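# Shut the toy oven door and leave everything upright

## Task

Swing the toy oven's door fully shut, release it so no gripper is touching it, and make sure the oven ends up upright. Any toy-food basket, any small tea box, the wire rack and the small red box must all still be standing at the end.

## Robot and tools

Robot: two arms, left_arm and right_arm. Base poses in the scene frame: left_arm at (+0.051, +0.297, 0) m, quat_wxyz (+1.000, 0, 0, -0.023); right_arm at (+0.028, -0.256, 0) m, quat_wxyz (+1.000, 0, 0, +0.002). A two-camera stand is fixed behind the arms.

Scene frame: origin at table-top height, halfway between the nominal bases. +x points out over the table, +z up, and +y toward left_arm. Image left and right do not match the arm names. Each gripper's fingers point along its own +z and open and close along its y. end_effector_position is the spot between the finger pads, just under 1 cm behind the tips. Printed poses can be off by a few centimetres, more at long reach.

execute_actions(actions, cameras). actions is a list of actions. Each action holds up to 15 rows, one per 1/30 s control step; if there are fewer, the last row repeats to step 15. Every row is 14 numbers in [-1, 1]: left_arm dx, dy, dz, rx, ry, rz, opening, then the same seven for right_arm. The six pose numbers are an offset along scene-frame axes from that arm's Hand target as it stood when the action began, not from the previous row. 1.0 equals 0.6 m, or 180 degrees for rx, ry, rz, which form one rotation vector turning about the Hand target's position. Sending the same offset again moves the arm further. opening is absolute: +1 fully open (about 87 mm gap), 0 about 31 to 49 mm, -1 closed. To leave an arm alone, send six zeros plus its current opening, because a 0 opening is itself a command. Images come back only for an empty actions list or when cameras names them.

move(target, speed, blend, opening_speed, blocking, cameras). target is one 14-number row, or a list of up to 15 rows, laid out as above. Every row is an offset from the same starting Hand targets. speed is the path top speed in m/s, from 0.002 to 2.9, default 0.25; turning is capped at twice that in rad/s. blend, in m, rounds the corners between listed targets; 0 means stop at each one. opening_speed is how fast the opening command changes per second, 0.2 or more. blocking=false returns after about 0.5 s while the motion goes on. The whole move is capped at 10 s. Paths ignore obstacles and the other arm. Grippers lag their path and can stray, more so when fast or with the arm nearly straight. Do not route a path near an arm's own base, since the elbow may swing; go around it. The result adds a move: line with an ending (done, off_target, moving, held, fault) and limits, such as limits=paced (the pose was clipped) or limits=held (steps were withheld). done means at rest within 10 mm and 2 degrees of the target. It does not tell you about contact.

wait(seconds) runs the scene, 0 to 3600 s, sending no new commands; a running move continues. stop() brakes a running move. zoom_image(camera, region) enlarges [x0, y0, x1, y1] pixels, at most 504 by 504, of the latest image from cam_high, cam_left_wrist or cam_right_wrist. All three images are 896x504. finished_scene(scene) ends the scene, with the current scene number as an integer. Use it only once the door is shut and released.

Results: end_effector_position (m) and end_effector_quat_wxyz, in the scene frame. Hand target is the last commanded pose after clipping; the next offsets start from it. A gripper often rests short of it. Another execute_actions call re-requests that pose; otherwise send the missing distance as an offset. Tool commands shows current gripper commands. grip_measured reads finger position on the command scale; in Joint positions the gripper value runs from 0 (closed) to 1 (open). Joint velocities may say "within noise". Joint torques have per-unit offsets, and numbers 1 to 3 wrap at ±28 N m. Calls that ran actions also list some step positions. Joint ranges (rad): waist -2.618 to 3.054, shoulder 0.000 to 3.142, elbow 0.000 to 3.142 (straight at 2.901), wrist pitch -1.571 to 1.571, wrist yaw -1.571 to 1.571, wrist roll -2.094 to 2.094.

Control notes: each step, commanded orientation is limited to 40 degrees from the measured one. Friction and gravity can leave a gripper short, low or tilted; small commands may do nothing or go sideways. Check the pose after every motion. A blocked arm keeps pushing until you command a target back past it. Holding loads, reaching far or pushing against something heats motors. MOTOR HOT appears at 75 °C. At 90 °C an OVER-TEMPERATURE FAULT folds that arm for the rest of the scene, and at 100 °C it goes limp.

Avoid: slamming the door, fast or hard contact with the oven or table, pushing far past contact, and any touching or squeezing between the two arms or their wrist cameras. Do not strain the camera cables. Do not tip the oven, basket, tea box, rack or red box, or let anything fall off the table. Do not release a part while it is still moving. Loose objects may occasionally be nudged by outside pushes.

Each tool is called after "Emit:" in YAML: its name, and indented under it one key for each argument.

## Session

Emit:
execute_actions:
  actions: []

Scene clock: 0.00 s.
left_arm: end_effector_position=(+0.4366, +0.2996, +0.0519) grip_measured=+1.000 end_effector_quat_wxyz=(+0.584, +0.015, +0.809, +0.070) | right_arm: end_effector_position=(+0.4021, -0.2693, +0.0527) grip_measured=+1.000 end_effector_quat_wxyz=(+0.591, +0.028, +0.801, -0.090)
Joint positions: left_arm=[-0.036 1.578 0.361 0.899 -0.172 0.082 1] | right_arm=[0.087 1.559 0.311 0.949 0.266 -0.035 1]
Joint velocities: within noise
Joint torques (N m): no reading
Heat: left arm: 37 °C; right arm: 34 °C.
Hand target: left_arm +0.4394, +0.2994, +0.0571; +0.590, +0.015, +0.804, +0.070 | right_arm +0.4057, -0.2690, +0.0590; +0.599, +0.030, +0.795, -0.089
Tool commands: left_gripper/opening=+1.0 right_gripper/opening=+1.0
camera_calibration:
cam_left_wrist: T_world_to_cam=[[0.05585, -0.99036, -0.12675, 0.27635], [-0.92646, -0.00408, -0.37637, 0.4477], [0.37223, 0.13845, -0.91776, -0.01449]] pos_world=[0.40474, 0.27752, 0.19023]
cam_right_wrist: T_world_to_cam=[[-0.17688, -0.98063, 0.08417, -0.19683], [-0.91201, 0.13114, -0.38865, 0.44219], [0.37008, -0.14551, -0.91753, 0.01011]] pos_world=[0.36473, -0.24954, 0.1977]

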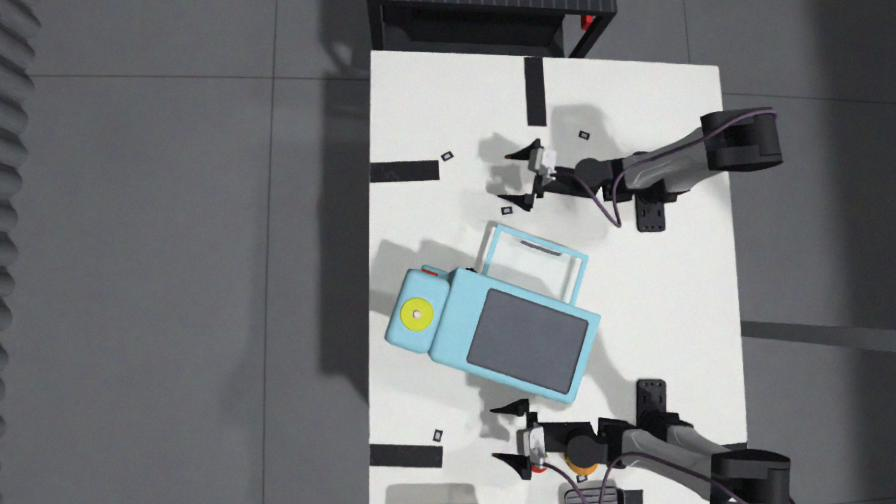

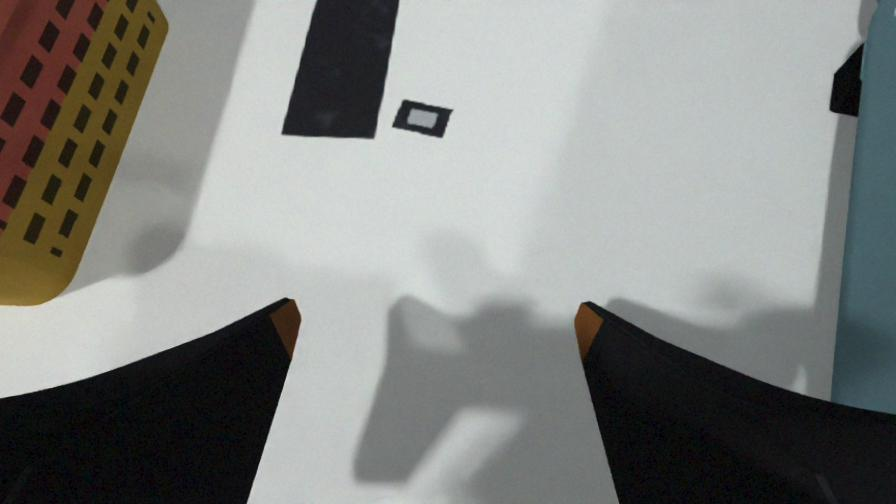

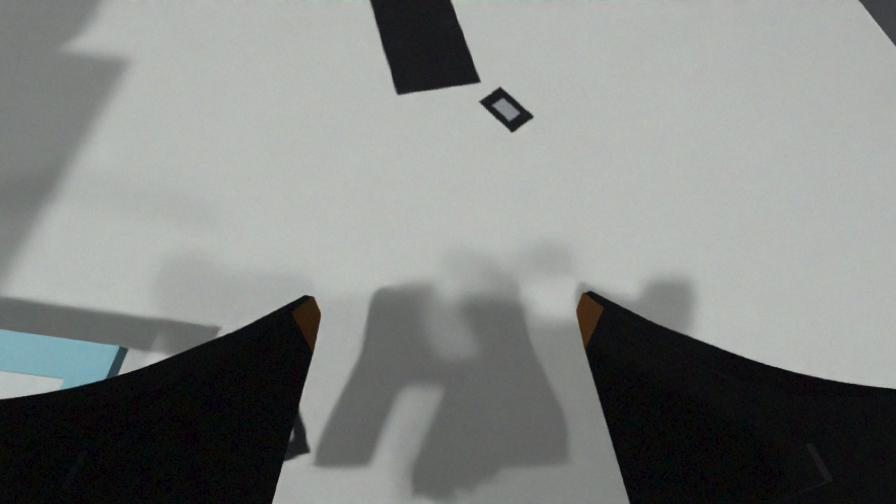

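Emit:
zoom_image:
  camera: "cam_high"
  region: [380, 200, 640, 420]

Emit:
move:
  target: [0,0,0,0,0,0,1,-0.25,-0.1,0.18,0,0,0.22,-1]
  cameras: ["cam_right_wrist"]

Scaled by 1.938 from the camera's image (finer frame: 1280x720).

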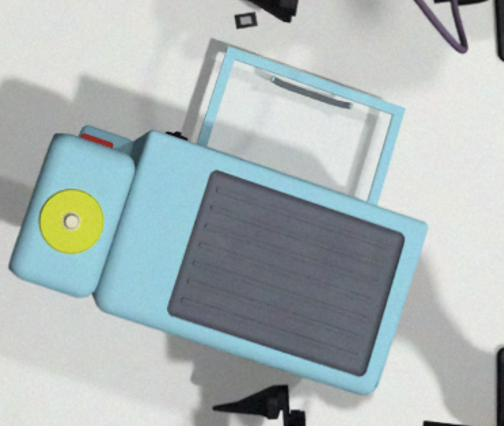

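Scene clock: 4.00 s.
left_arm: end_effector_position=(+0.4366, +0.2996, +0.0519) grip_measured=+1.000 end_effector_quat_wxyz=(+0.584, +0.015, +0.809, +0.070) | right_arm: end_effector_position=(+0.2529, -0.3260, +0.1600) grip_measured=-0.999 end_effector_quat_wxyz=(+0.590, -0.232, +0.763, +0.125)
Joint positions: left_arm=[-0.036 1.578 0.361 0.899 -0.172 0.082 1] | right_arm=[-1.038 1.129 0.766 -1.089 -1.293 -1.534 0]
Joint torques (N m): left_arm=[-0.05 -5.53 5.5 2.09 -0.14 -0.01] | right_arm=[-0.39 -1.37 9.96 0.53 -0.69 -0.01]
Heat: left arm: 37 °C; right arm: 34 °C.
Hand target: left_arm +0.4394, +0.2994, +0.0571; +0.590, +0.015, +0.804, +0.070 | right_arm +0.2557, -0.3290, +0.1671; +0.594, -0.241, +0.758, +0.119
Off the commanded pose: left_arm 0.006 m, 1 deg | right_arm 0.008 m, 1 deg.
move: done
cam_right_wrist: T_world_to_cam=[[0.48045, -0.87525, 0.05576, -0.41523], [-0.7917, -0.46018, -0.4018, 0.13408], [0.37734, 0.14889, -0.91403, 0.24915]] pos_world=[0.21163, -0.33883, 0.30476]

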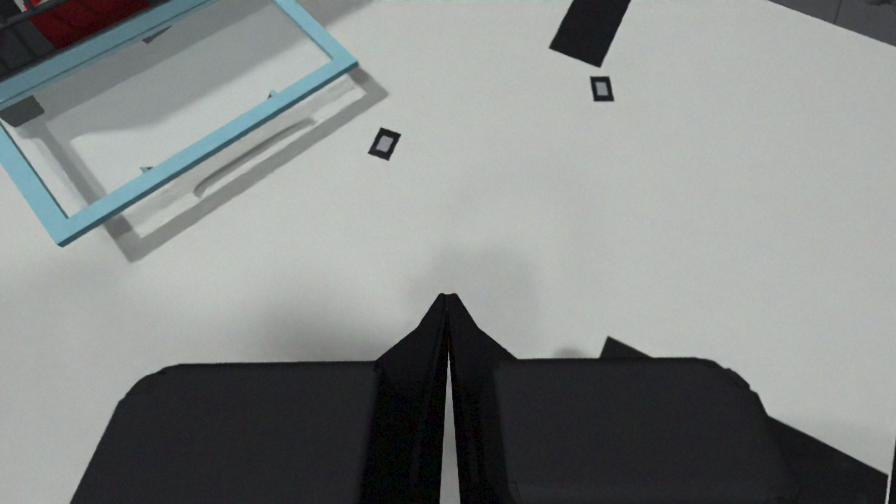

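Emit:
move:
  target: [0,0,0,0,0,0,1,0.149,0.205,-0.198,0.0195,0.0291,0.135,-1]
  cameras: ["cam_right_wrist","cam_high"]

Scene clock: 7.77 s.
left_arm: end_effector_position=(+0.4366, +0.2996, +0.0519) grip_measured=+1.000 end_effector_quat_wxyz=(+0.584, +0.015, +0.809, +0.070) | right_arm: end_effector_position=(+0.3451, -0.2078, +0.0487) grip_measured=-0.999 end_effector_quat_wxyz=(+0.526, -0.370, +0.715, +0.276)
Joint positions: left_arm=[-0.036 1.578 0.361 0.899 -0.172 0.082 1] | right_arm=[-0.339 1.562 0.518 0.196 -1.167 -0.801 0]
Joint torques (N m): left_arm=[-0.05 -5.53 5.5 2.09 -0.13 -0.01] | right_arm=[-0.13 -4.96 5.45 1.82 -0.46 0.17]
Heat: left arm: 38 °C; right arm: 34 °C.
Hand target: left_arm +0.4394, +0.2994, +0.0571; +0.590, +0.015, +0.804, +0.070 | right_arm +0.3451, -0.2061, +0.0482; +0.527, -0.372, +0.713, +0.275
Off the commanded pose: left_arm 0.006 m, 1 deg | right_arm 0.002 m, 0 deg.
move: done
cam_right_wrist: T_world_to_cam=[[0.80356, -0.59436, -0.03202, -0.39871], [-0.55997, -0.73664, -0.3792, 0.07833], [0.2018, 0.32264, -0.92476, 0.19224]] pos_world=[0.32546, -0.2413, 0.19471]
Images, in order (width x height): cam_high 896x504, cam_right_wrist 896x504.

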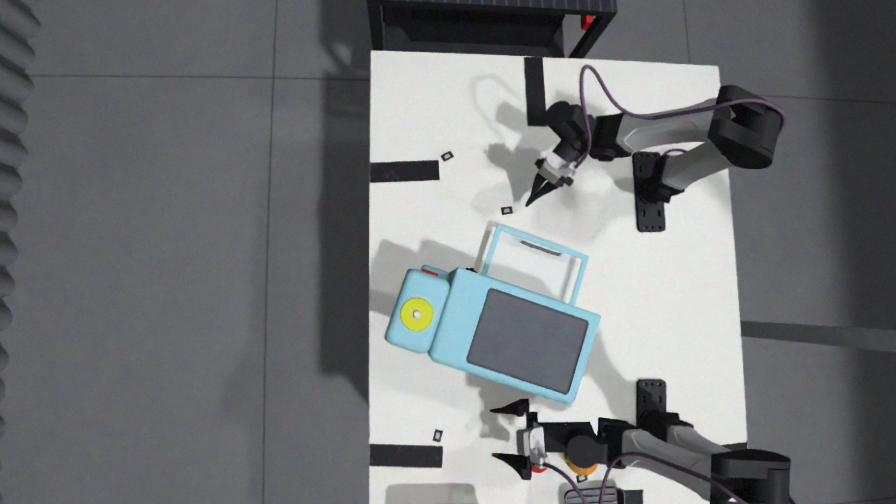

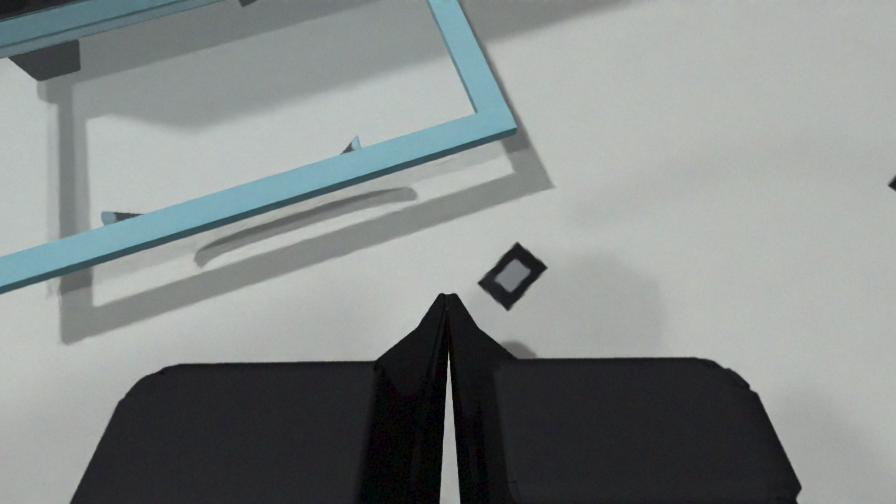

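Emit:
move:
  target:
    - [0,0,0,0,0,0,1,0.02,0.0385,-0.0587,0,0,0,-1]
    - [0,0,0,0,0,0,1,0.0732,0.1135,-0.0587,0,0,0,-1]
    - [0,0,0,0,0,0,1,0.078,0.124,0.0197,0,0,0,-1]
    - [0,0,0,0,0,0,1,0.088,0.156,0.078,0,0,0,-1]
  speed: [0.12,0.08,0.08,0.08]
  blend: [0.005,0.005,0.01,0]
  cameras: ["cam_right_wrist","cam_high"]

Scene clock: 11.63 s.
left_arm: end_effector_position=(+0.4366, +0.2996, +0.0519) grip_measured=+1.000 end_effector_quat_wxyz=(+0.584, +0.015, +0.809, +0.070) | right_arm: end_effector_position=(+0.3909, -0.1161, +0.0789) grip_measured=-0.999 end_effector_quat_wxyz=(+0.513, -0.366, +0.724, +0.279)
Joint positions: left_arm=[-0.036 1.578 0.361 0.899 -0.172 0.082 1] | right_arm=[0.043 1.585 0.618 0.464 -0.854 -0.364 0]
Joint torques (N m): left_arm=[-0.03 -5.52 5.5 2.09 -0.13 -0.02] | right_arm=[0.18 -7.9 9.61 1.94 -0.26 0.22]
Heat: left arm: 39 °C; right arm: 34 °C.
Hand target: left_arm +0.4394, +0.2994, +0.0571; +0.590, +0.015, +0.804, +0.070 | right_arm +0.3980, -0.1125, +0.0950; +0.528, -0.372, +0.713, +0.275
Off the commanded pose: left_arm 0.006 m, 1 deg | right_arm 0.018 m, 2 deg.
move: off_target (right_arm)
cam_right_wrist: T_world_to_cam=[[0.80075, -0.59651, -0.05461, -0.37743], [-0.5737, -0.7375, -0.35632, 0.18637], [0.17228, 0.31665, -0.93276, 0.19288]] pos_world=[0.37592, -0.14877, 0.22571]
Images, in order (width x height): cam_high 896x504, cam_right_wrist 896x504.

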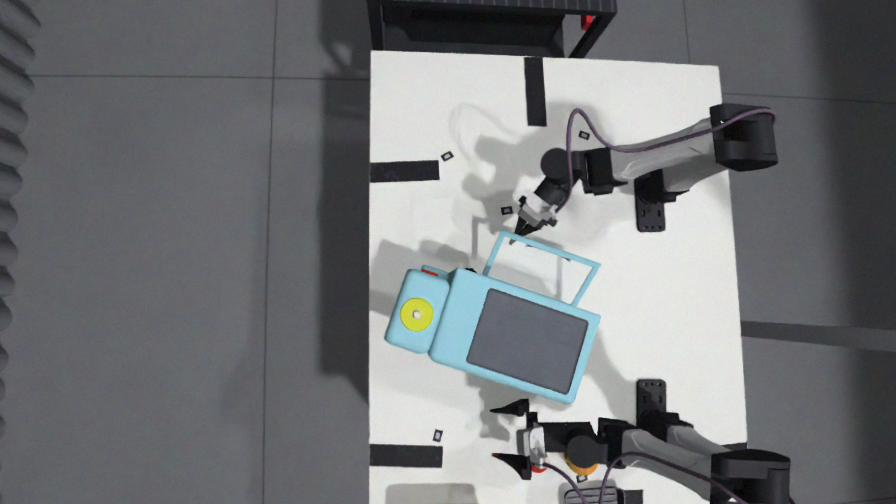

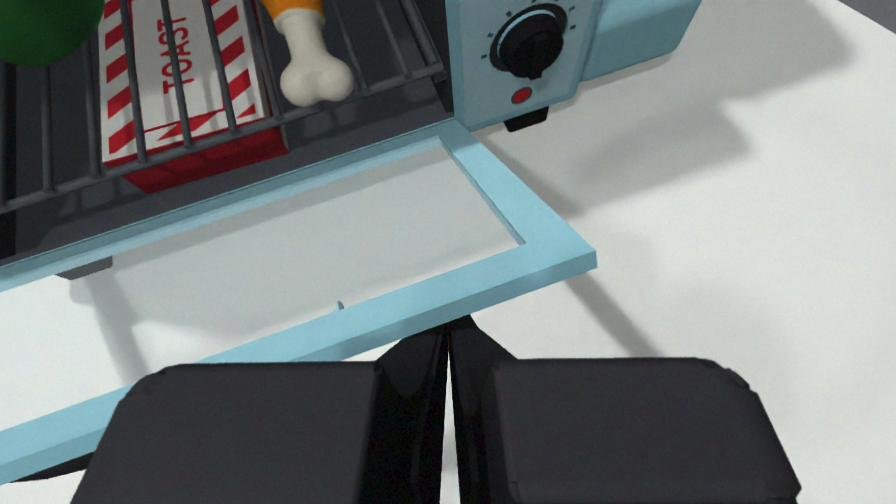

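Emit:
move:
  target:
    - [0,0,0,0,0,0,1,0.003,0.01,0.05,0,0,0,-1]
    - [0,0,0,0,0,0,1,0.0185,0.055,0.083,0,0,0,-1]
    - [0,0,0,0,0,0,1,0.0425,0.126,0.083,0,0,0,-1]
  speed: 0.08
  blend: [0.01,0.01,0]
  cameras: ["cam_right_wrist","cam_high"]

Scene clock: 13.90 s.
left_arm: end_effector_position=(+0.4366, +0.2996, +0.0519) grip_measured=+1.000 end_effector_quat_wxyz=(+0.584, +0.015, +0.809, +0.070) | right_arm: end_effector_position=(+0.4128, -0.0420, +0.1323) grip_measured=-0.999 end_effector_quat_wxyz=(+0.510, -0.371, +0.724, +0.278)
Joint positions: left_arm=[-0.036 1.578 0.361 0.899 -0.172 0.082 1] | right_arm=[0.28 1.578 0.848 0.312 -0.644 -0.237 0]
Joint torques (N m): left_arm=[-0.03 -5.55 5.48 2.09 -0.14 -0.01] | right_arm=[-0.13 -5.5 11.02 2.47 -0.15 0.21]
Heat: left arm: 39 °C; right arm: 35 °C.
Hand target: left_arm +0.4394, +0.2994, +0.0571; +0.590, +0.015, +0.804, +0.070 | right_arm +0.4234, -0.0368, +0.1448; +0.528, -0.372, +0.713, +0.275
Off the commanded pose: left_arm 0.006 m, 1 deg | right_arm 0.017 m, 2 deg.
move: off_target (right_arm)
cam_right_wrist: T_world_to_cam=[[0.80539, -0.59074, -0.04866, -0.35023], [-0.56787, -0.74546, -0.34902, 0.26894], [0.16991, 0.30873, -0.93585, 0.21638]] pos_world=[0.39803, -0.07322, 0.27932]
Images, in order (width x height): cam_high 896x504, cam_right_wrist 896x504.

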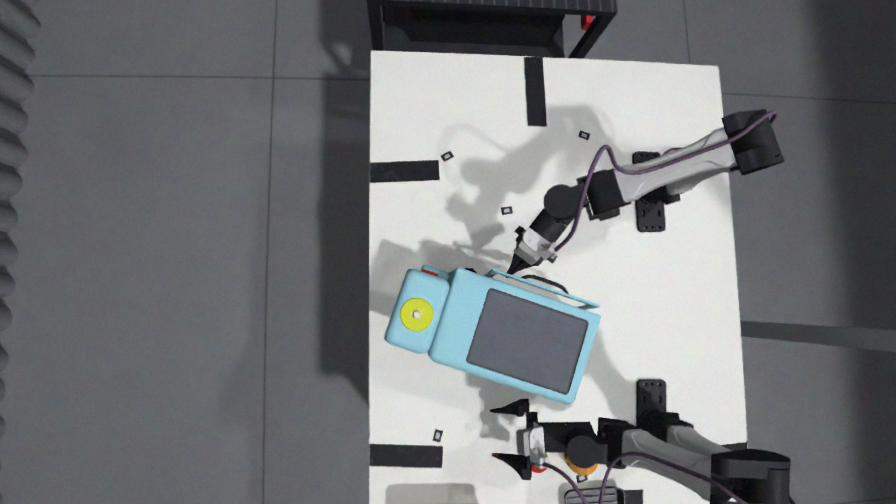

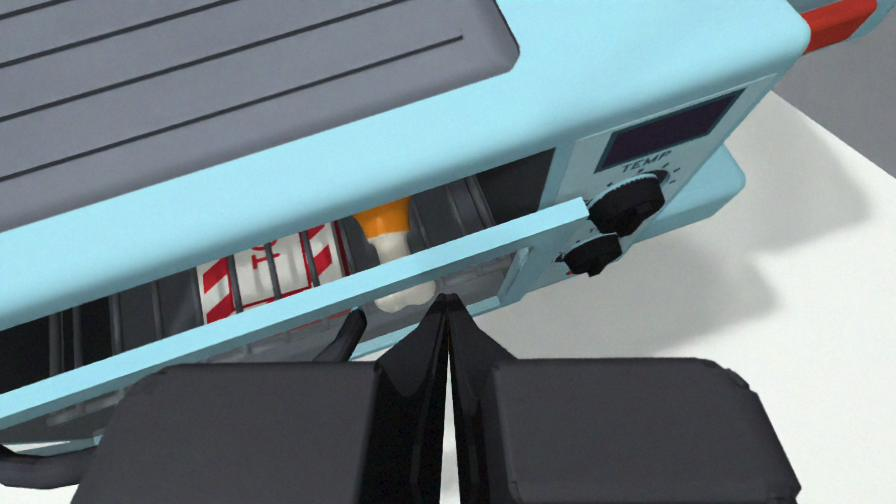

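Emit:
move:
  target: [0,0,0,0,0,0,1,0.013,0.055,0,0,0,0,-1]
  speed: 0.06
  cameras: ["cam_right_wrist","cam_high"]

Scene clock: 15.23 s.
left_arm: end_effector_position=(+0.4366, +0.2996, +0.0519) grip_measured=+1.000 end_effector_quat_wxyz=(+0.584, +0.015, +0.809, +0.070) | right_arm: end_effector_position=(+0.4247, -0.0331, +0.1234) grip_measured=-0.999 end_effector_quat_wxyz=(+0.505, -0.353, +0.747, +0.250)
Joint positions: left_arm=[-0.036 1.578 0.361 0.899 -0.172 0.082 1] | right_arm=[0.33 1.624 0.89 0.299 -0.523 -0.209 0]
Joint torques (N m): left_arm=[-0.03 -5.55 5.5 2.09 -0.14 -0.01] | right_arm=[3.21 -4.77 12.59 2.85 -0.51 0.32]
Heat: left arm: 39 °C; right arm: 35 °C.
Hand target: left_arm +0.4394, +0.2994, +0.0571; +0.590, +0.015, +0.804, +0.070 | right_arm +0.4311, -0.0038, +0.1447; +0.527, -0.372, +0.713, +0.275
Off the commanded pose: left_arm 0.006 m, 1 deg | right_arm 0.037 m, 6 deg.
move: off_target (right_arm)
cam_right_wrist: T_world_to_cam=[[0.7616, -0.64666, -0.04243, -0.33908], [-0.62562, -0.71657, -0.30844, 0.29965], [0.16905, 0.26145, -0.9503, 0.20386]] pos_world=[0.41125, -0.05785, 0.27177]
Images, in order (width x height): cam_high 896x504, cam_right_wrist 896x504.

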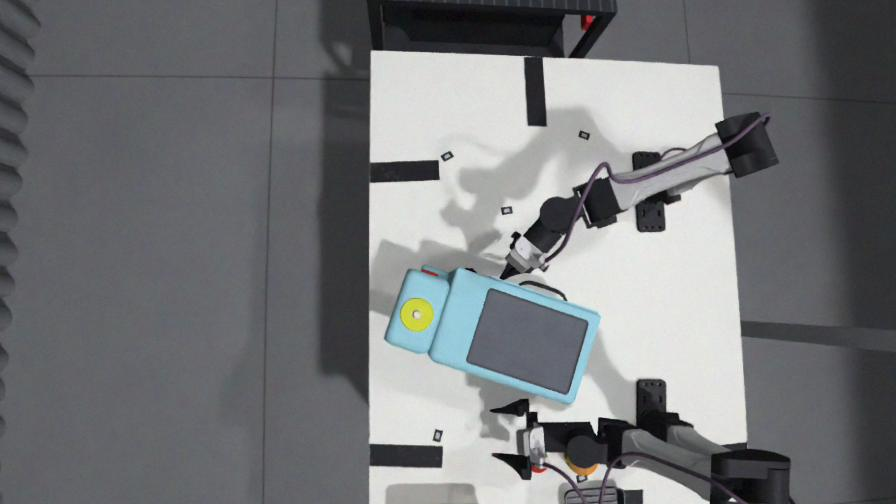

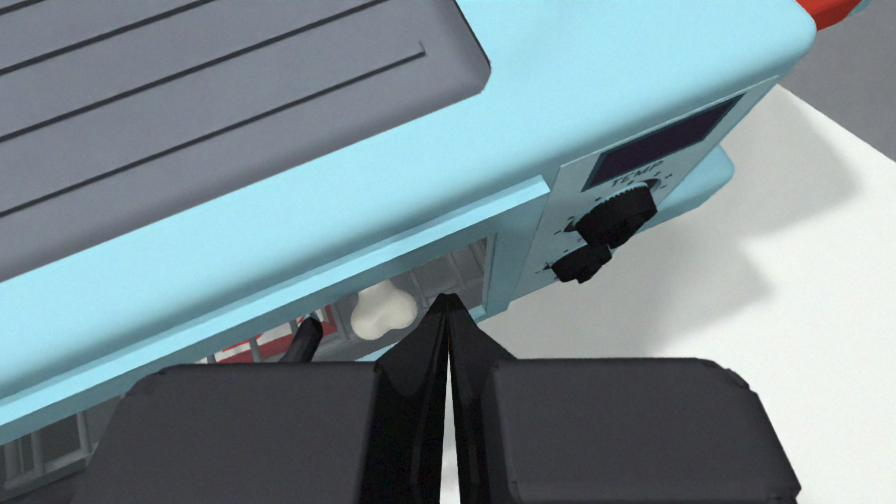

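Emit:
move:
  target: [0,0,0,0,0,0,1,-0.065,-0.19,0,0,0,0,-1]
  speed: 0.15
  cameras: ["cam_right_wrist","cam_high"]

Scene clock: 16.97 s.
left_arm: end_effector_position=(+0.4366, +0.2996, +0.0519) grip_measured=+1.000 end_effector_quat_wxyz=(+0.584, +0.015, +0.809, +0.070) | right_arm: end_effector_position=(+0.3948, -0.1176, +0.1379) grip_measured=-0.999 end_effector_quat_wxyz=(+0.520, -0.364, +0.722, +0.277)
Joint positions: left_arm=[-0.036 1.578 0.361 0.899 -0.172 0.082 1] | right_arm=[0.037 1.442 0.753 0.205 -0.855 -0.355 0]
Joint torques (N m): left_arm=[-0.05 -5.52 5.49 2.09 -0.14 -0.01] | right_arm=[-1.02 -7.65 7.49 1.97 -0.4 -0.02]
Heat: left arm: 40 °C; right arm: 35 °C.
Hand target: left_arm +0.4394, +0.2994, +0.0571; +0.590, +0.015, +0.804, +0.070 | right_arm +0.3923, -0.1179, +0.1448; +0.527, -0.372, +0.713, +0.275
Off the commanded pose: left_arm 0.006 m, 1 deg | right_arm 0.007 m, 2 deg.
move: done
cam_right_wrist: T_world_to_cam=[[0.79698, -0.60207, -0.0484, -0.37821], [-0.57466, -0.73113, -0.36772, 0.21122], [0.18601, 0.32088, -0.92868, 0.24222]] pos_world=[0.37775, -0.151, 0.2843]
Images, in order (width x height): cam_high 896x504, cam_right_wrist 896x504.

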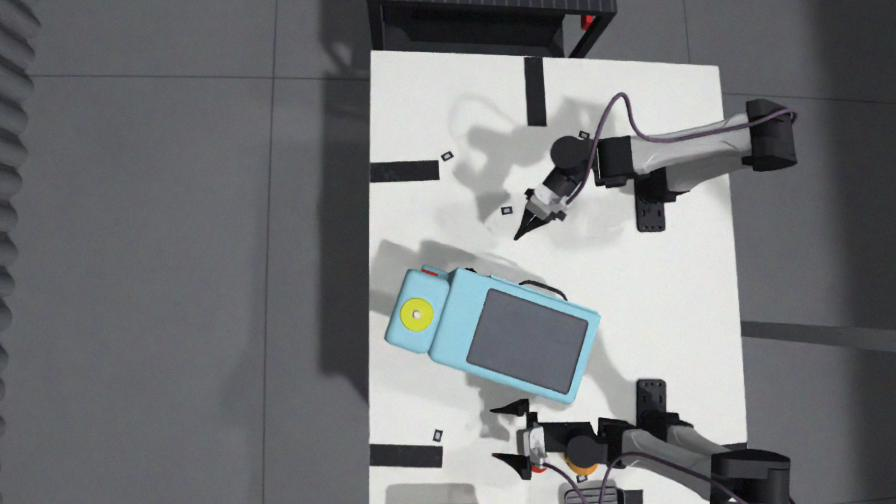

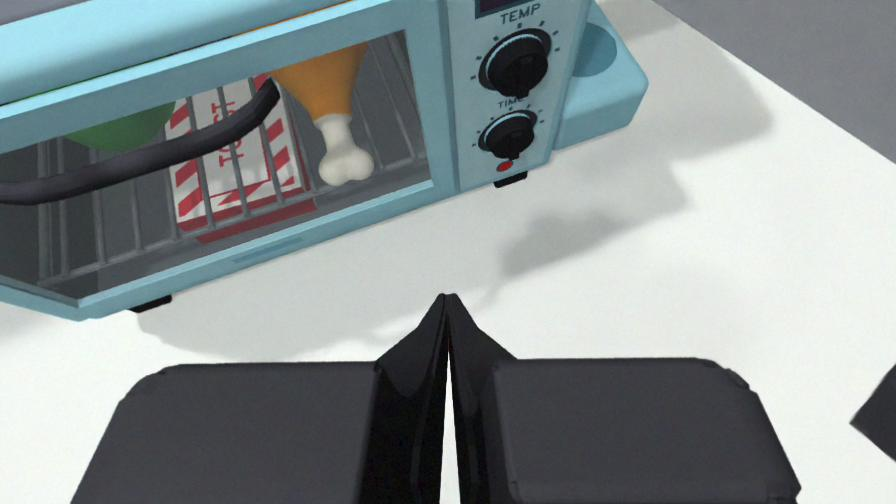

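Emit:
zoom_image:
  camera: "cam_right_wrist"
  region: [0, 0, 480, 200]

Emit:
zoom_image:
  camera: "cam_high"
  region: [440, 240, 620, 340]

Scaled by 1.050 from the camera's image (finer frame: 1280x720).

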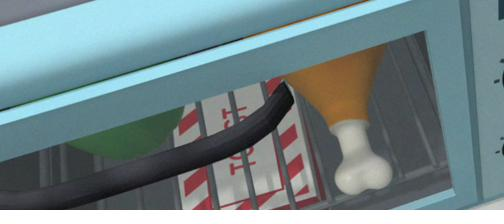

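Scaled by 2.800 from the camera's image (finer frame: 1280x720).

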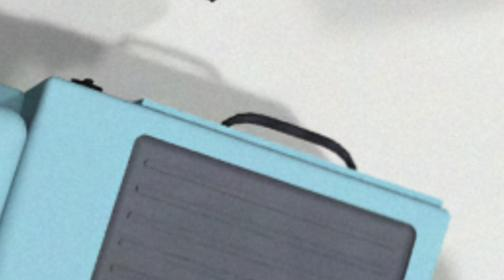

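Emit:
move:
  target:
    - [0,0,0,0,0,0,1,0.012,0.08,0.028,0,0,0,-1]
    - [0,0,0,0,0,0,1,0.054,0.22,0.04,0,0,0,-1]
  speed: [0.12,0.06]
  blend: [0.01,0]
  cameras: ["cam_right_wrist","cam_high"]

Emit:
zoom_image:
  camera: "cam_right_wrist"
  region: [0, 100, 500, 400]

Emit:
move:
  target: [0,0,0,0,0,0,1,-0.07,-0.21,0.02,0,0,0,-1]
  speed: 0.15
  cameras: ["cam_right_wrist","cam_high"]

Emit:
zoom_image:
  camera: "cam_right_wrist"
  region: [0, 0, 480, 200]

Emit:
zoom_image:
  camera: "cam_high"
  region: [440, 240, 620, 340]

Scene clock: 20.10 s.
left_arm: end_effector_position=(+0.4366, +0.2996, +0.0519) grip_measured=+1.000 end_effector_quat_wxyz=(+0.584, +0.015, +0.809, +0.070) | right_arm: end_effector_position=(+0.4251, -0.0047, +0.1665) grip_measured=-0.999 end_effector_quat_wxyz=(+0.528, -0.362, +0.724, +0.257)
Joint positions: left_arm=[-0.036 1.578 0.361 0.899 -0.172 0.082 1] | right_arm=[0.399 1.59 0.98 0.251 -0.486 -0.184 0]
Joint torques (N m): left_arm=[-0.05 -5.53 5.49 2.09 -0.13 -0.01] | right_arm=[2.19 -3.97 10.7 2.45 -0.32 0.32]
Heat: left arm: 40 °C; right arm: 36 °C.
Hand target: left_arm +0.4394, +0.2994, +0.0571; +0.590, +0.015, +0.804, +0.070 | right_arm +0.4246, +0.0141, +0.1689; +0.528, -0.372, +0.713, +0.275
Off the commanded pose: left_arm 0.006 m, 1 deg | right_arm 0.019 m, 3 deg.
move: off_target (right_arm)
cam_right_wrist: T_world_to_cam=[[0.77976, -0.62587, -0.01626, -0.33116], [-0.58745, -0.72242, -0.36471, 0.32671], [0.21651, 0.29394, -0.93098, 0.21416]] pos_world=[0.40378, -0.03419, 0.31315]
Images, in order (width x height): cam_high 896x504, cam_right_wrist 896x504.

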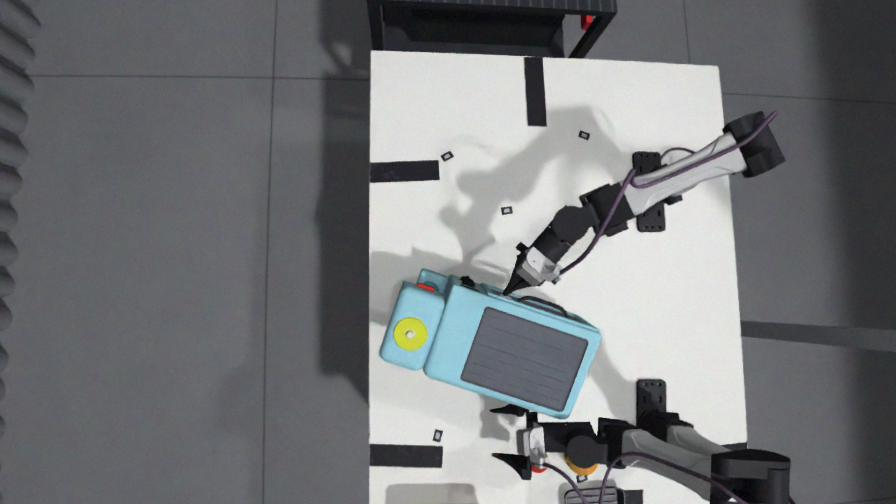

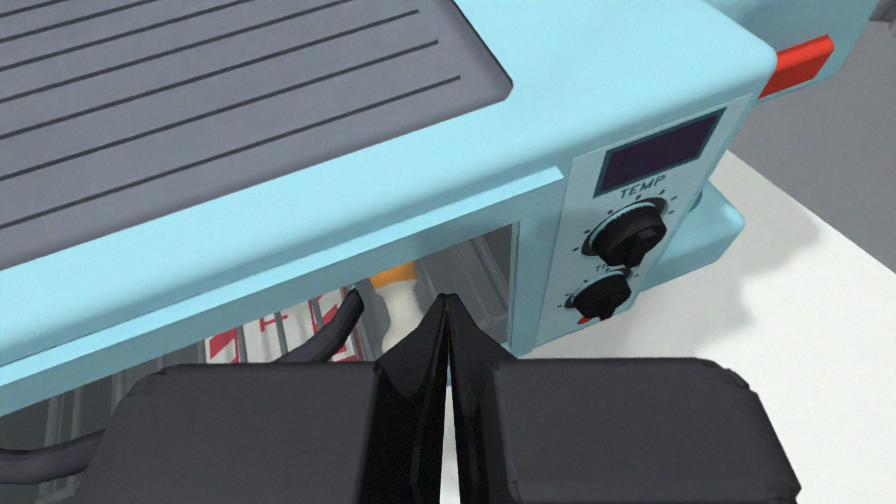

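Scaled by 1.008 from the camera's image (finer frame: 1280x720).

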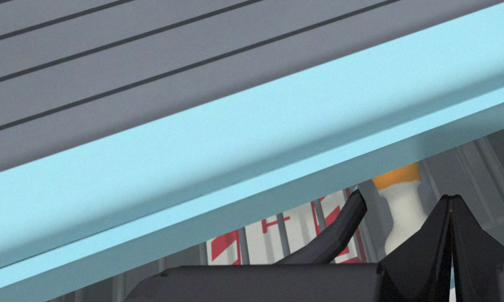

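Scene clock: 21.83 s.
left_arm: end_effector_position=(+0.4366, +0.2996, +0.0519) grip_measured=+1.000 end_effector_quat_wxyz=(+0.584, +0.015, +0.809, +0.070) | right_arm: end_effector_position=(+0.3852, -0.1114, +0.1747) grip_measured=-0.999 end_effector_quat_wxyz=(+0.520, -0.364, +0.721, +0.277)
Joint positions: left_arm=[-0.036 1.578 0.361 0.899 -0.172 0.082 1] | right_arm=[0.062 1.345 0.827 0.048 -0.833 -0.338 0]
Joint torques (N m): left_arm=[-0.03 -5.56 5.49 2.09 -0.14 -0.01] | right_arm=[-1.07 -6.78 8.01 1.99 -0.39 -0.07]
Heat: left arm: 41 °C; right arm: 36 °C.
Hand target: left_arm +0.4394, +0.2994, +0.0571; +0.590, +0.015, +0.804, +0.070 | right_arm +0.3826, -0.1119, +0.1807; +0.527, -0.371, +0.713, +0.275
Off the commanded pose: left_arm 0.006 m, 1 deg | right_arm 0.007 m, 2 deg.
move: done
cam_right_wrist: T_world_to_cam=[[0.79729, -0.60178, -0.04687, -0.36544], [-0.57371, -0.73138, -0.36872, 0.22358], [0.18761, 0.32086, -0.92836, 0.27553]] pos_world=[0.36794, -0.1448, 0.32111]
Images, in order (width x height): cam_high 896x504, cam_right_wrist 896x504.

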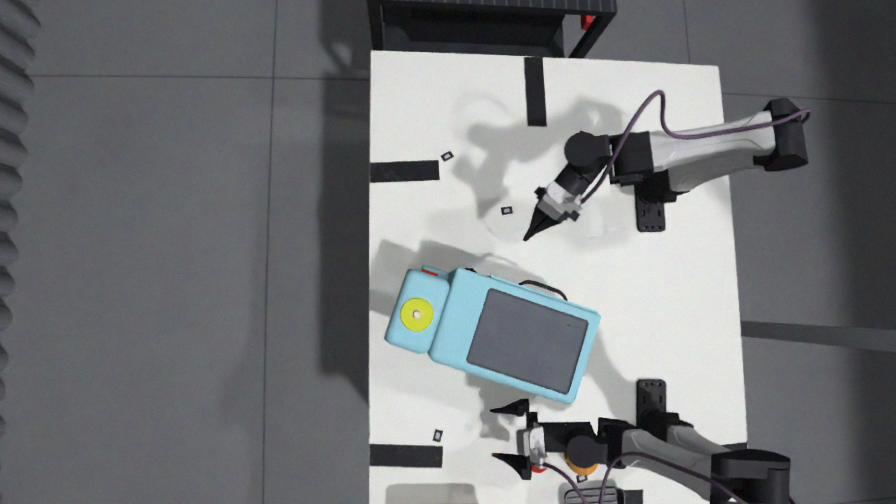

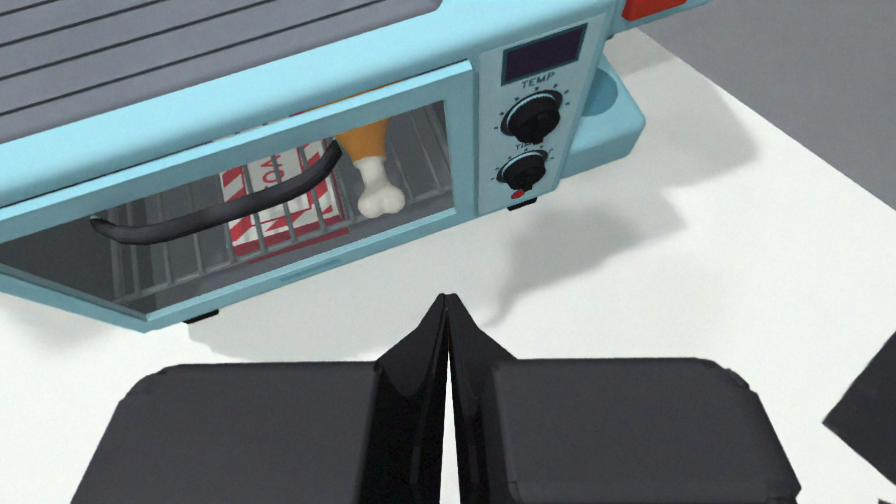

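Scaled by 1.050 from the camera's image (finer frame: 1280x720).

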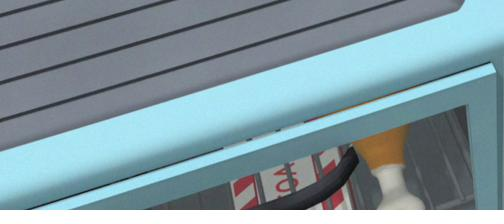

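Scaled by 2.800 from the camera's image (finer frame: 1280x720).

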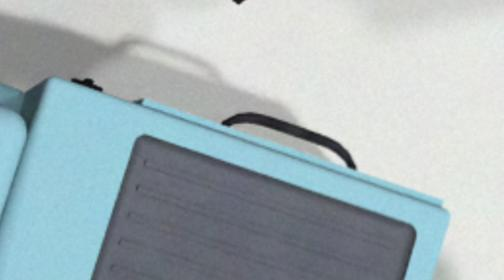

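Emit:
move:
  target:
    - [0,0,0,0,0,0,1,0.035,0.065,-0.05,0,0,0,-1]
    - [0,0,0,0,0,0,1,0.071,0.15,-0.05,0,0,0,-1]
  speed: [0.12,0.04]
  blend: [0.01,0]
  cameras: ["cam_right_wrist","cam_high"]

Emit:
move:
  target: [0,0,0,0,0,0,1,-0.025,-0.07,0,0,0,0,-1]
  speed: 0.03
  cameras: ["cam_right_wrist","cam_high"]

Emit:
zoom_image:
  camera: "cam_right_wrist"
  region: [0, 100, 500, 400]

Scene clock: 24.50 s.
left_arm: end_effector_position=(+0.4366, +0.2996, +0.0519) grip_measured=+1.000 end_effector_quat_wxyz=(+0.584, +0.015, +0.809, +0.070) | right_arm: end_effector_position=(+0.4155, -0.0319, +0.1361) grip_measured=-0.999 end_effector_quat_wxyz=(+0.509, -0.368, +0.729, +0.274)
Joint positions: left_arm=[-0.036 1.578 0.361 0.899 -0.172 0.082 1] | right_arm=[0.313 1.588 0.878 0.296 -0.601 -0.218 0]
Joint torques (N m): left_arm=[-0.05 -5.53 5.48 2.09 -0.13 -0.01] | right_arm=[0.75 -5.41 11.56 2.5 -0.18 0.22]
Heat: left arm: 41 °C; right arm: 36 °C.
Hand target: left_arm +0.4394, +0.2994, +0.0571; +0.590, +0.015, +0.804, +0.070 | right_arm +0.4251, -0.0218, +0.1508; +0.528, -0.372, +0.713, +0.275
Off the commanded pose: left_arm 0.006 m, 1 deg | right_arm 0.020 m, 3 deg.
move: off_target (right_arm)
cam_right_wrist: T_world_to_cam=[[0.79802, -0.60057, -0.04979, -0.3435], [-0.57858, -0.74044, -0.34203, 0.28297], [0.16855, 0.30176, -0.93837, 0.21713]] pos_world=[0.40124, -0.06229, 0.28343]
Images, in order (width x height): cam_high 896x504, cam_right_wrist 896x504.

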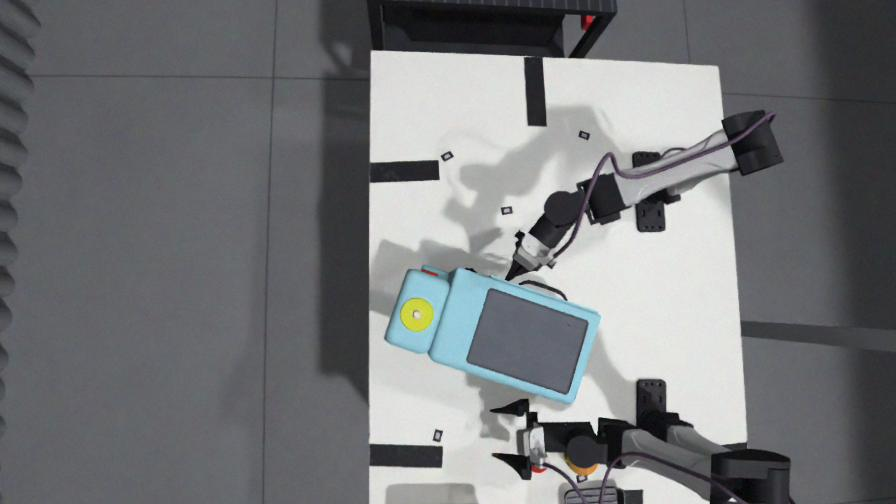

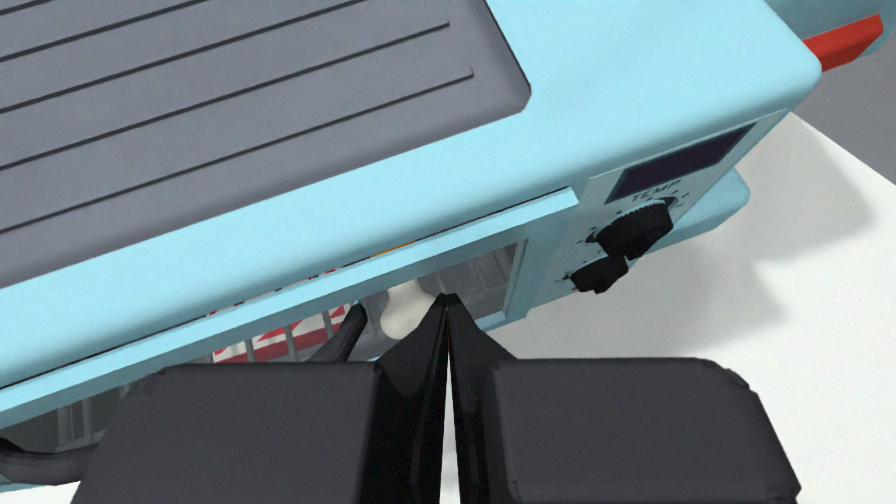

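Scene clock: 26.47 s.
left_arm: end_effector_position=(+0.4366, +0.2996, +0.0519) grip_measured=+1.000 end_effector_quat_wxyz=(+0.584, +0.015, +0.809, +0.070) | right_arm: end_effector_position=(+0.4132, -0.0619, +0.1433) grip_measured=-0.999 end_effector_quat_wxyz=(+0.519, -0.365, +0.721, +0.277)
Joint positions: left_arm=[-0.036 1.578 0.361 0.899 -0.172 0.082 1] | right_arm=[0.218 1.535 0.839 0.285 -0.693 -0.25 0]
Joint torques (N m): left_arm=[-0.05 -5.55 5.49 2.1 -0.14 -0.01] | right_arm=[-1.22 -8.95 7.15 2.08 -0.32 0]
Heat: left arm: 41 °C; right arm: 36 °C.
Hand target: left_arm +0.4394, +0.2994, +0.0571; +0.590, +0.015, +0.804, +0.070 | right_arm +0.4102, -0.0638, +0.1509; +0.527, -0.372, +0.713, +0.275
Off the commanded pose: left_arm 0.006 m, 1 deg | right_arm 0.008 m, 2 deg.
move: done
cam_right_wrist: T_world_to_cam=[[0.79889, -0.5997, -0.04631, -0.36002], [-0.57203, -0.73372, -0.36665, 0.26314], [0.1859, 0.3194, -0.9292, 0.22589]] pos_world=[0.39615, -0.09499, 0.28971]
Images, in order (width x height): cam_high 896x504, cam_right_wrist 896x504.

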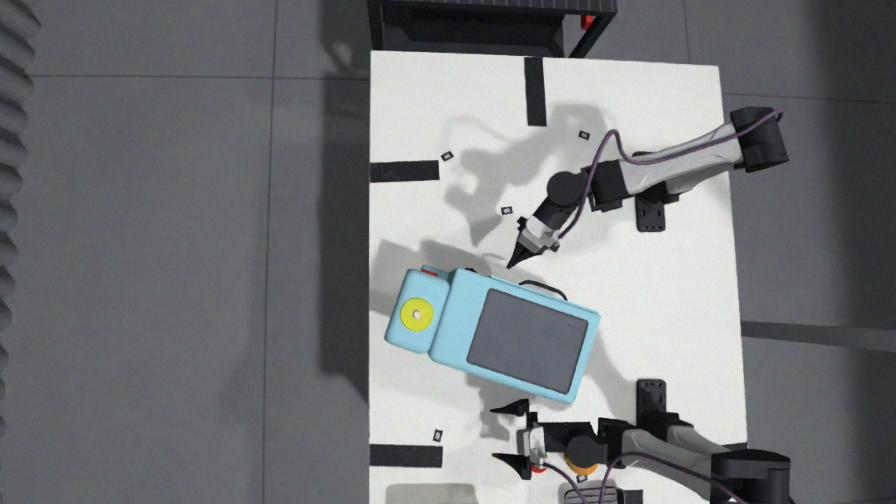

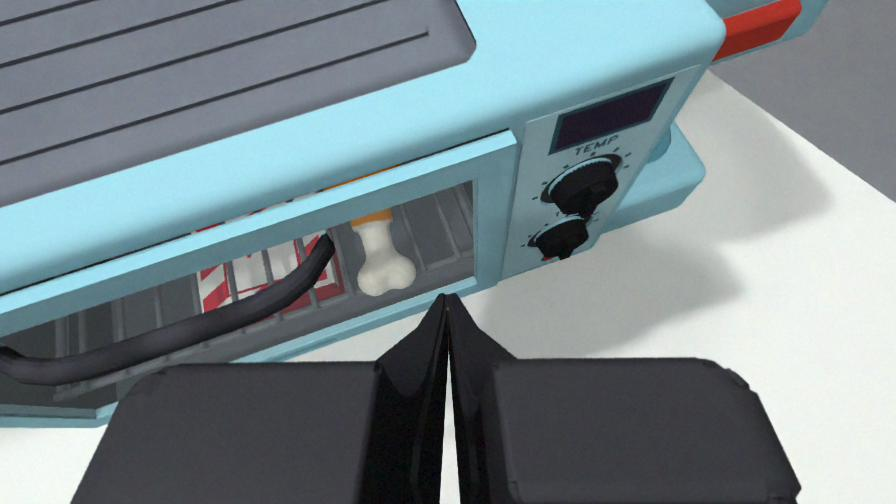

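Scaled by 1.008 from the camera's image (finer frame: 1280x720).

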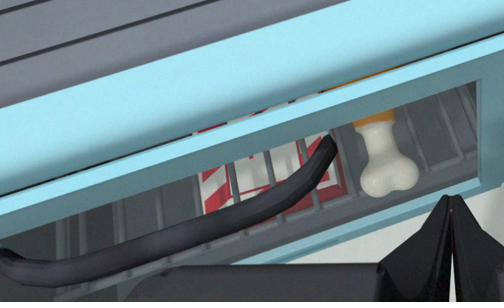

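Emit:
move:
  target: [0,0,0,0,0,0,1,0.03,0.1,-0.015,0,0,0,-1]
  speed: 0.06
  cameras: ["cam_right_wrist","cam_high"]

Emit:
move:
  target: [0,0,0,0,0,0,1,-0.033,-0.1,0,0,0,0,-1]
  speed: 0.03
  cameras: ["cam_right_wrist","cam_high"]

Emit:
zoom_image:
  camera: "cam_right_wrist"
  region: [0, 100, 500, 400]

Scene clock: 28.43 s.
left_arm: end_effector_position=(+0.4366, +0.2996, +0.0519) grip_measured=+1.000 end_effector_quat_wxyz=(+0.584, +0.015, +0.809, +0.070) | right_arm: end_effector_position=(+0.4205, -0.0320, +0.1196) grip_measured=-0.999 end_effector_quat_wxyz=(+0.503, -0.354, +0.747, +0.252)
Joint positions: left_arm=[-0.036 1.578 0.361 0.899 -0.172 0.082 1] | right_arm=[0.336 1.62 0.871 0.312 -0.523 -0.207 0]
Joint torques (N m): left_arm=[-0.03 -5.55 5.49 2.09 -0.14 -0.01] | right_arm=[3.11 -4.78 12.62 2.87 -0.53 0.32]
Heat: left arm: 41 °C; right arm: 36 °C.
Hand target: left_arm +0.4394, +0.2994, +0.0571; +0.590, +0.015, +0.804, +0.070 | right_arm +0.4282, -0.0038, +0.1418; +0.527, -0.372, +0.713, +0.275
Off the commanded pose: left_arm 0.006 m, 1 deg | right_arm 0.037 m, 6 deg.
move: off_target (right_arm)
cam_right_wrist: T_world_to_cam=[[0.7644, -0.64315, -0.04534, -0.33603], [-0.62342, -0.71935, -0.30641, 0.29539], [0.16445, 0.26249, -0.95082, 0.20277]] pos_world=[0.40767, -0.05685, 0.26807]
Images, in order (width x height): cam_high 896x504, cam_right_wrist 896x504.

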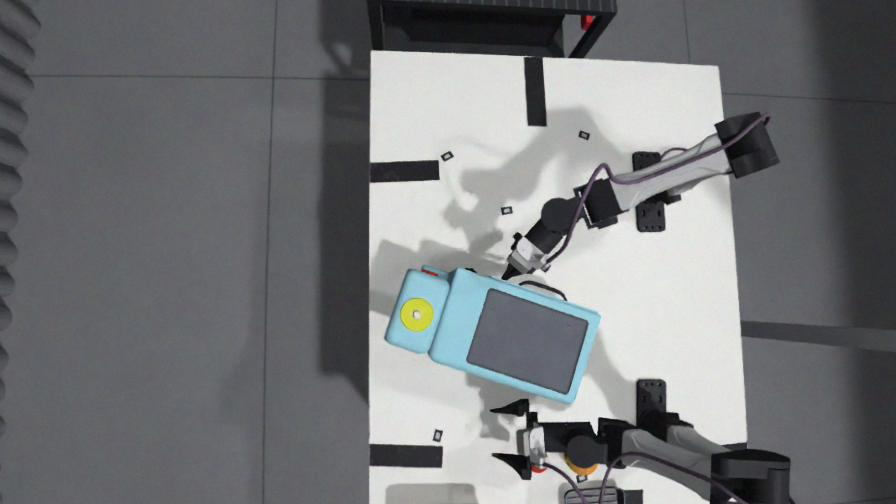

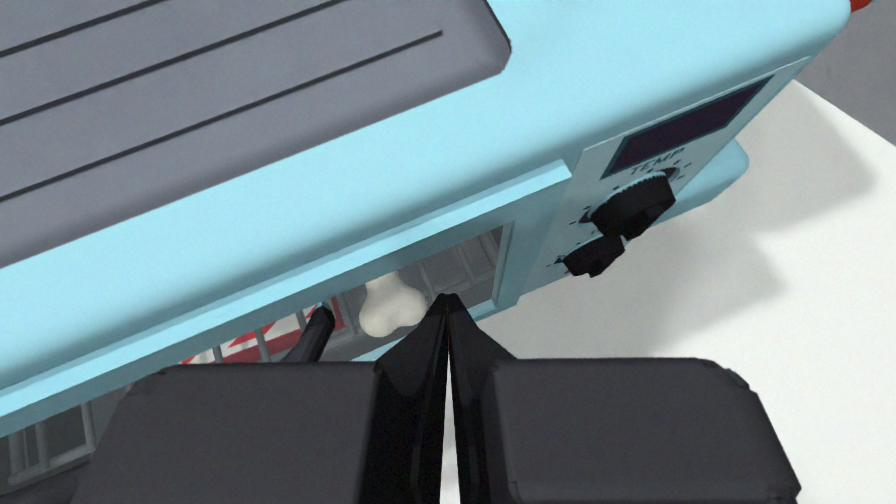

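Scene clock: 30.93 s.
left_arm: end_effector_position=(+0.4366, +0.2996, +0.0519) grip_measured=+1.000 end_effector_quat_wxyz=(+0.584, +0.015, +0.809, +0.070) | right_arm: end_effector_position=(+0.4109, -0.0619, +0.1338) grip_measured=-0.999 end_effector_quat_wxyz=(+0.518, -0.365, +0.722, +0.277)
Joint positions: left_arm=[-0.036 1.578 0.361 0.899 -0.172 0.082 1] | right_arm=[0.22 1.545 0.809 0.324 -0.692 -0.25 0]
Joint torques (N m): left_arm=[-0.06 -5.53 5.49 2.09 -0.13 -0.01] | right_arm=[-1.22 -8.95 6.98 2.12 -0.37 0]
Heat: left arm: 42 °C; right arm: 36 °C.
Hand target: left_arm +0.4394, +0.2994, +0.0571; +0.590, +0.015, +0.804, +0.070 | right_arm +0.4083, -0.0637, +0.1417; +0.527, -0.372, +0.713, +0.275
Off the commanded pose: left_arm 0.006 m, 1 deg | right_arm 0.009 m, 2 deg.
move: done
cam_right_wrist: T_world_to_cam=[[0.79897, -0.59948, -0.04779, -0.35849], [-0.5727, -0.7342, -0.36465, 0.2583], [0.18351, 0.31871, -0.92992, 0.21846]] pos_world=[0.39426, -0.09489, 0.28021]
Images, in order (width x height): cam_high 896x504, cam_right_wrist 896x504.

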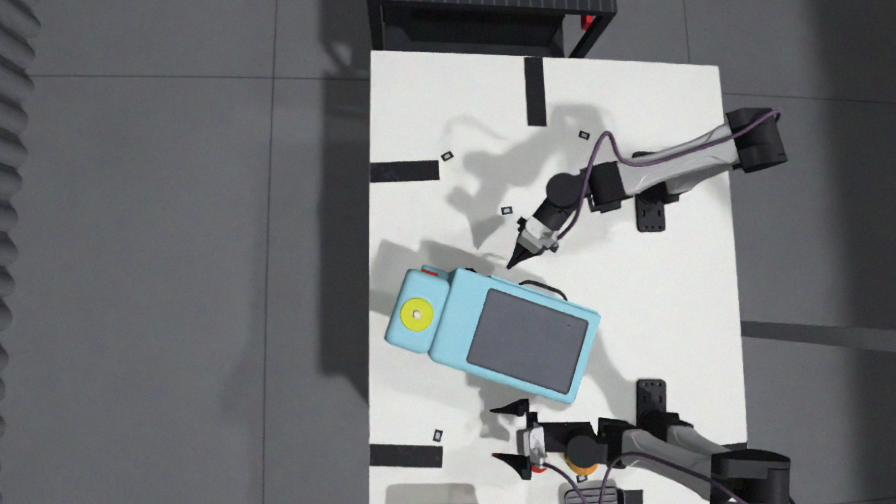

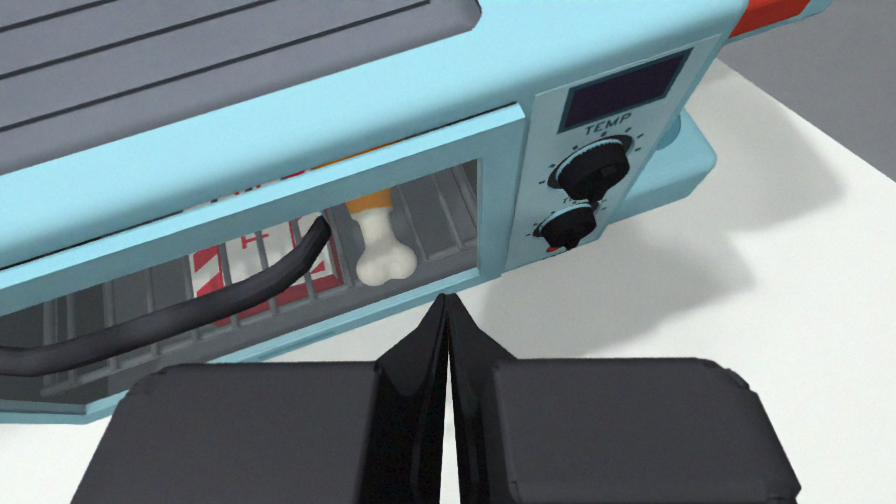

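Scaled by 1.008 from the camera's image (finer frame: 1280x720).

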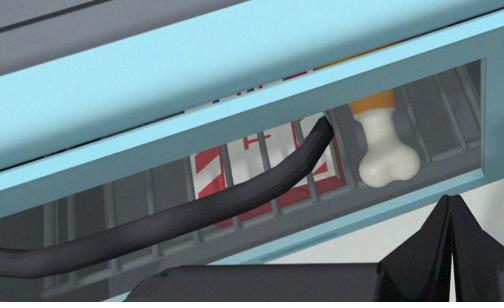

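Emit:
finished_scene:
  scene: 2

The scene is finished: the task was done.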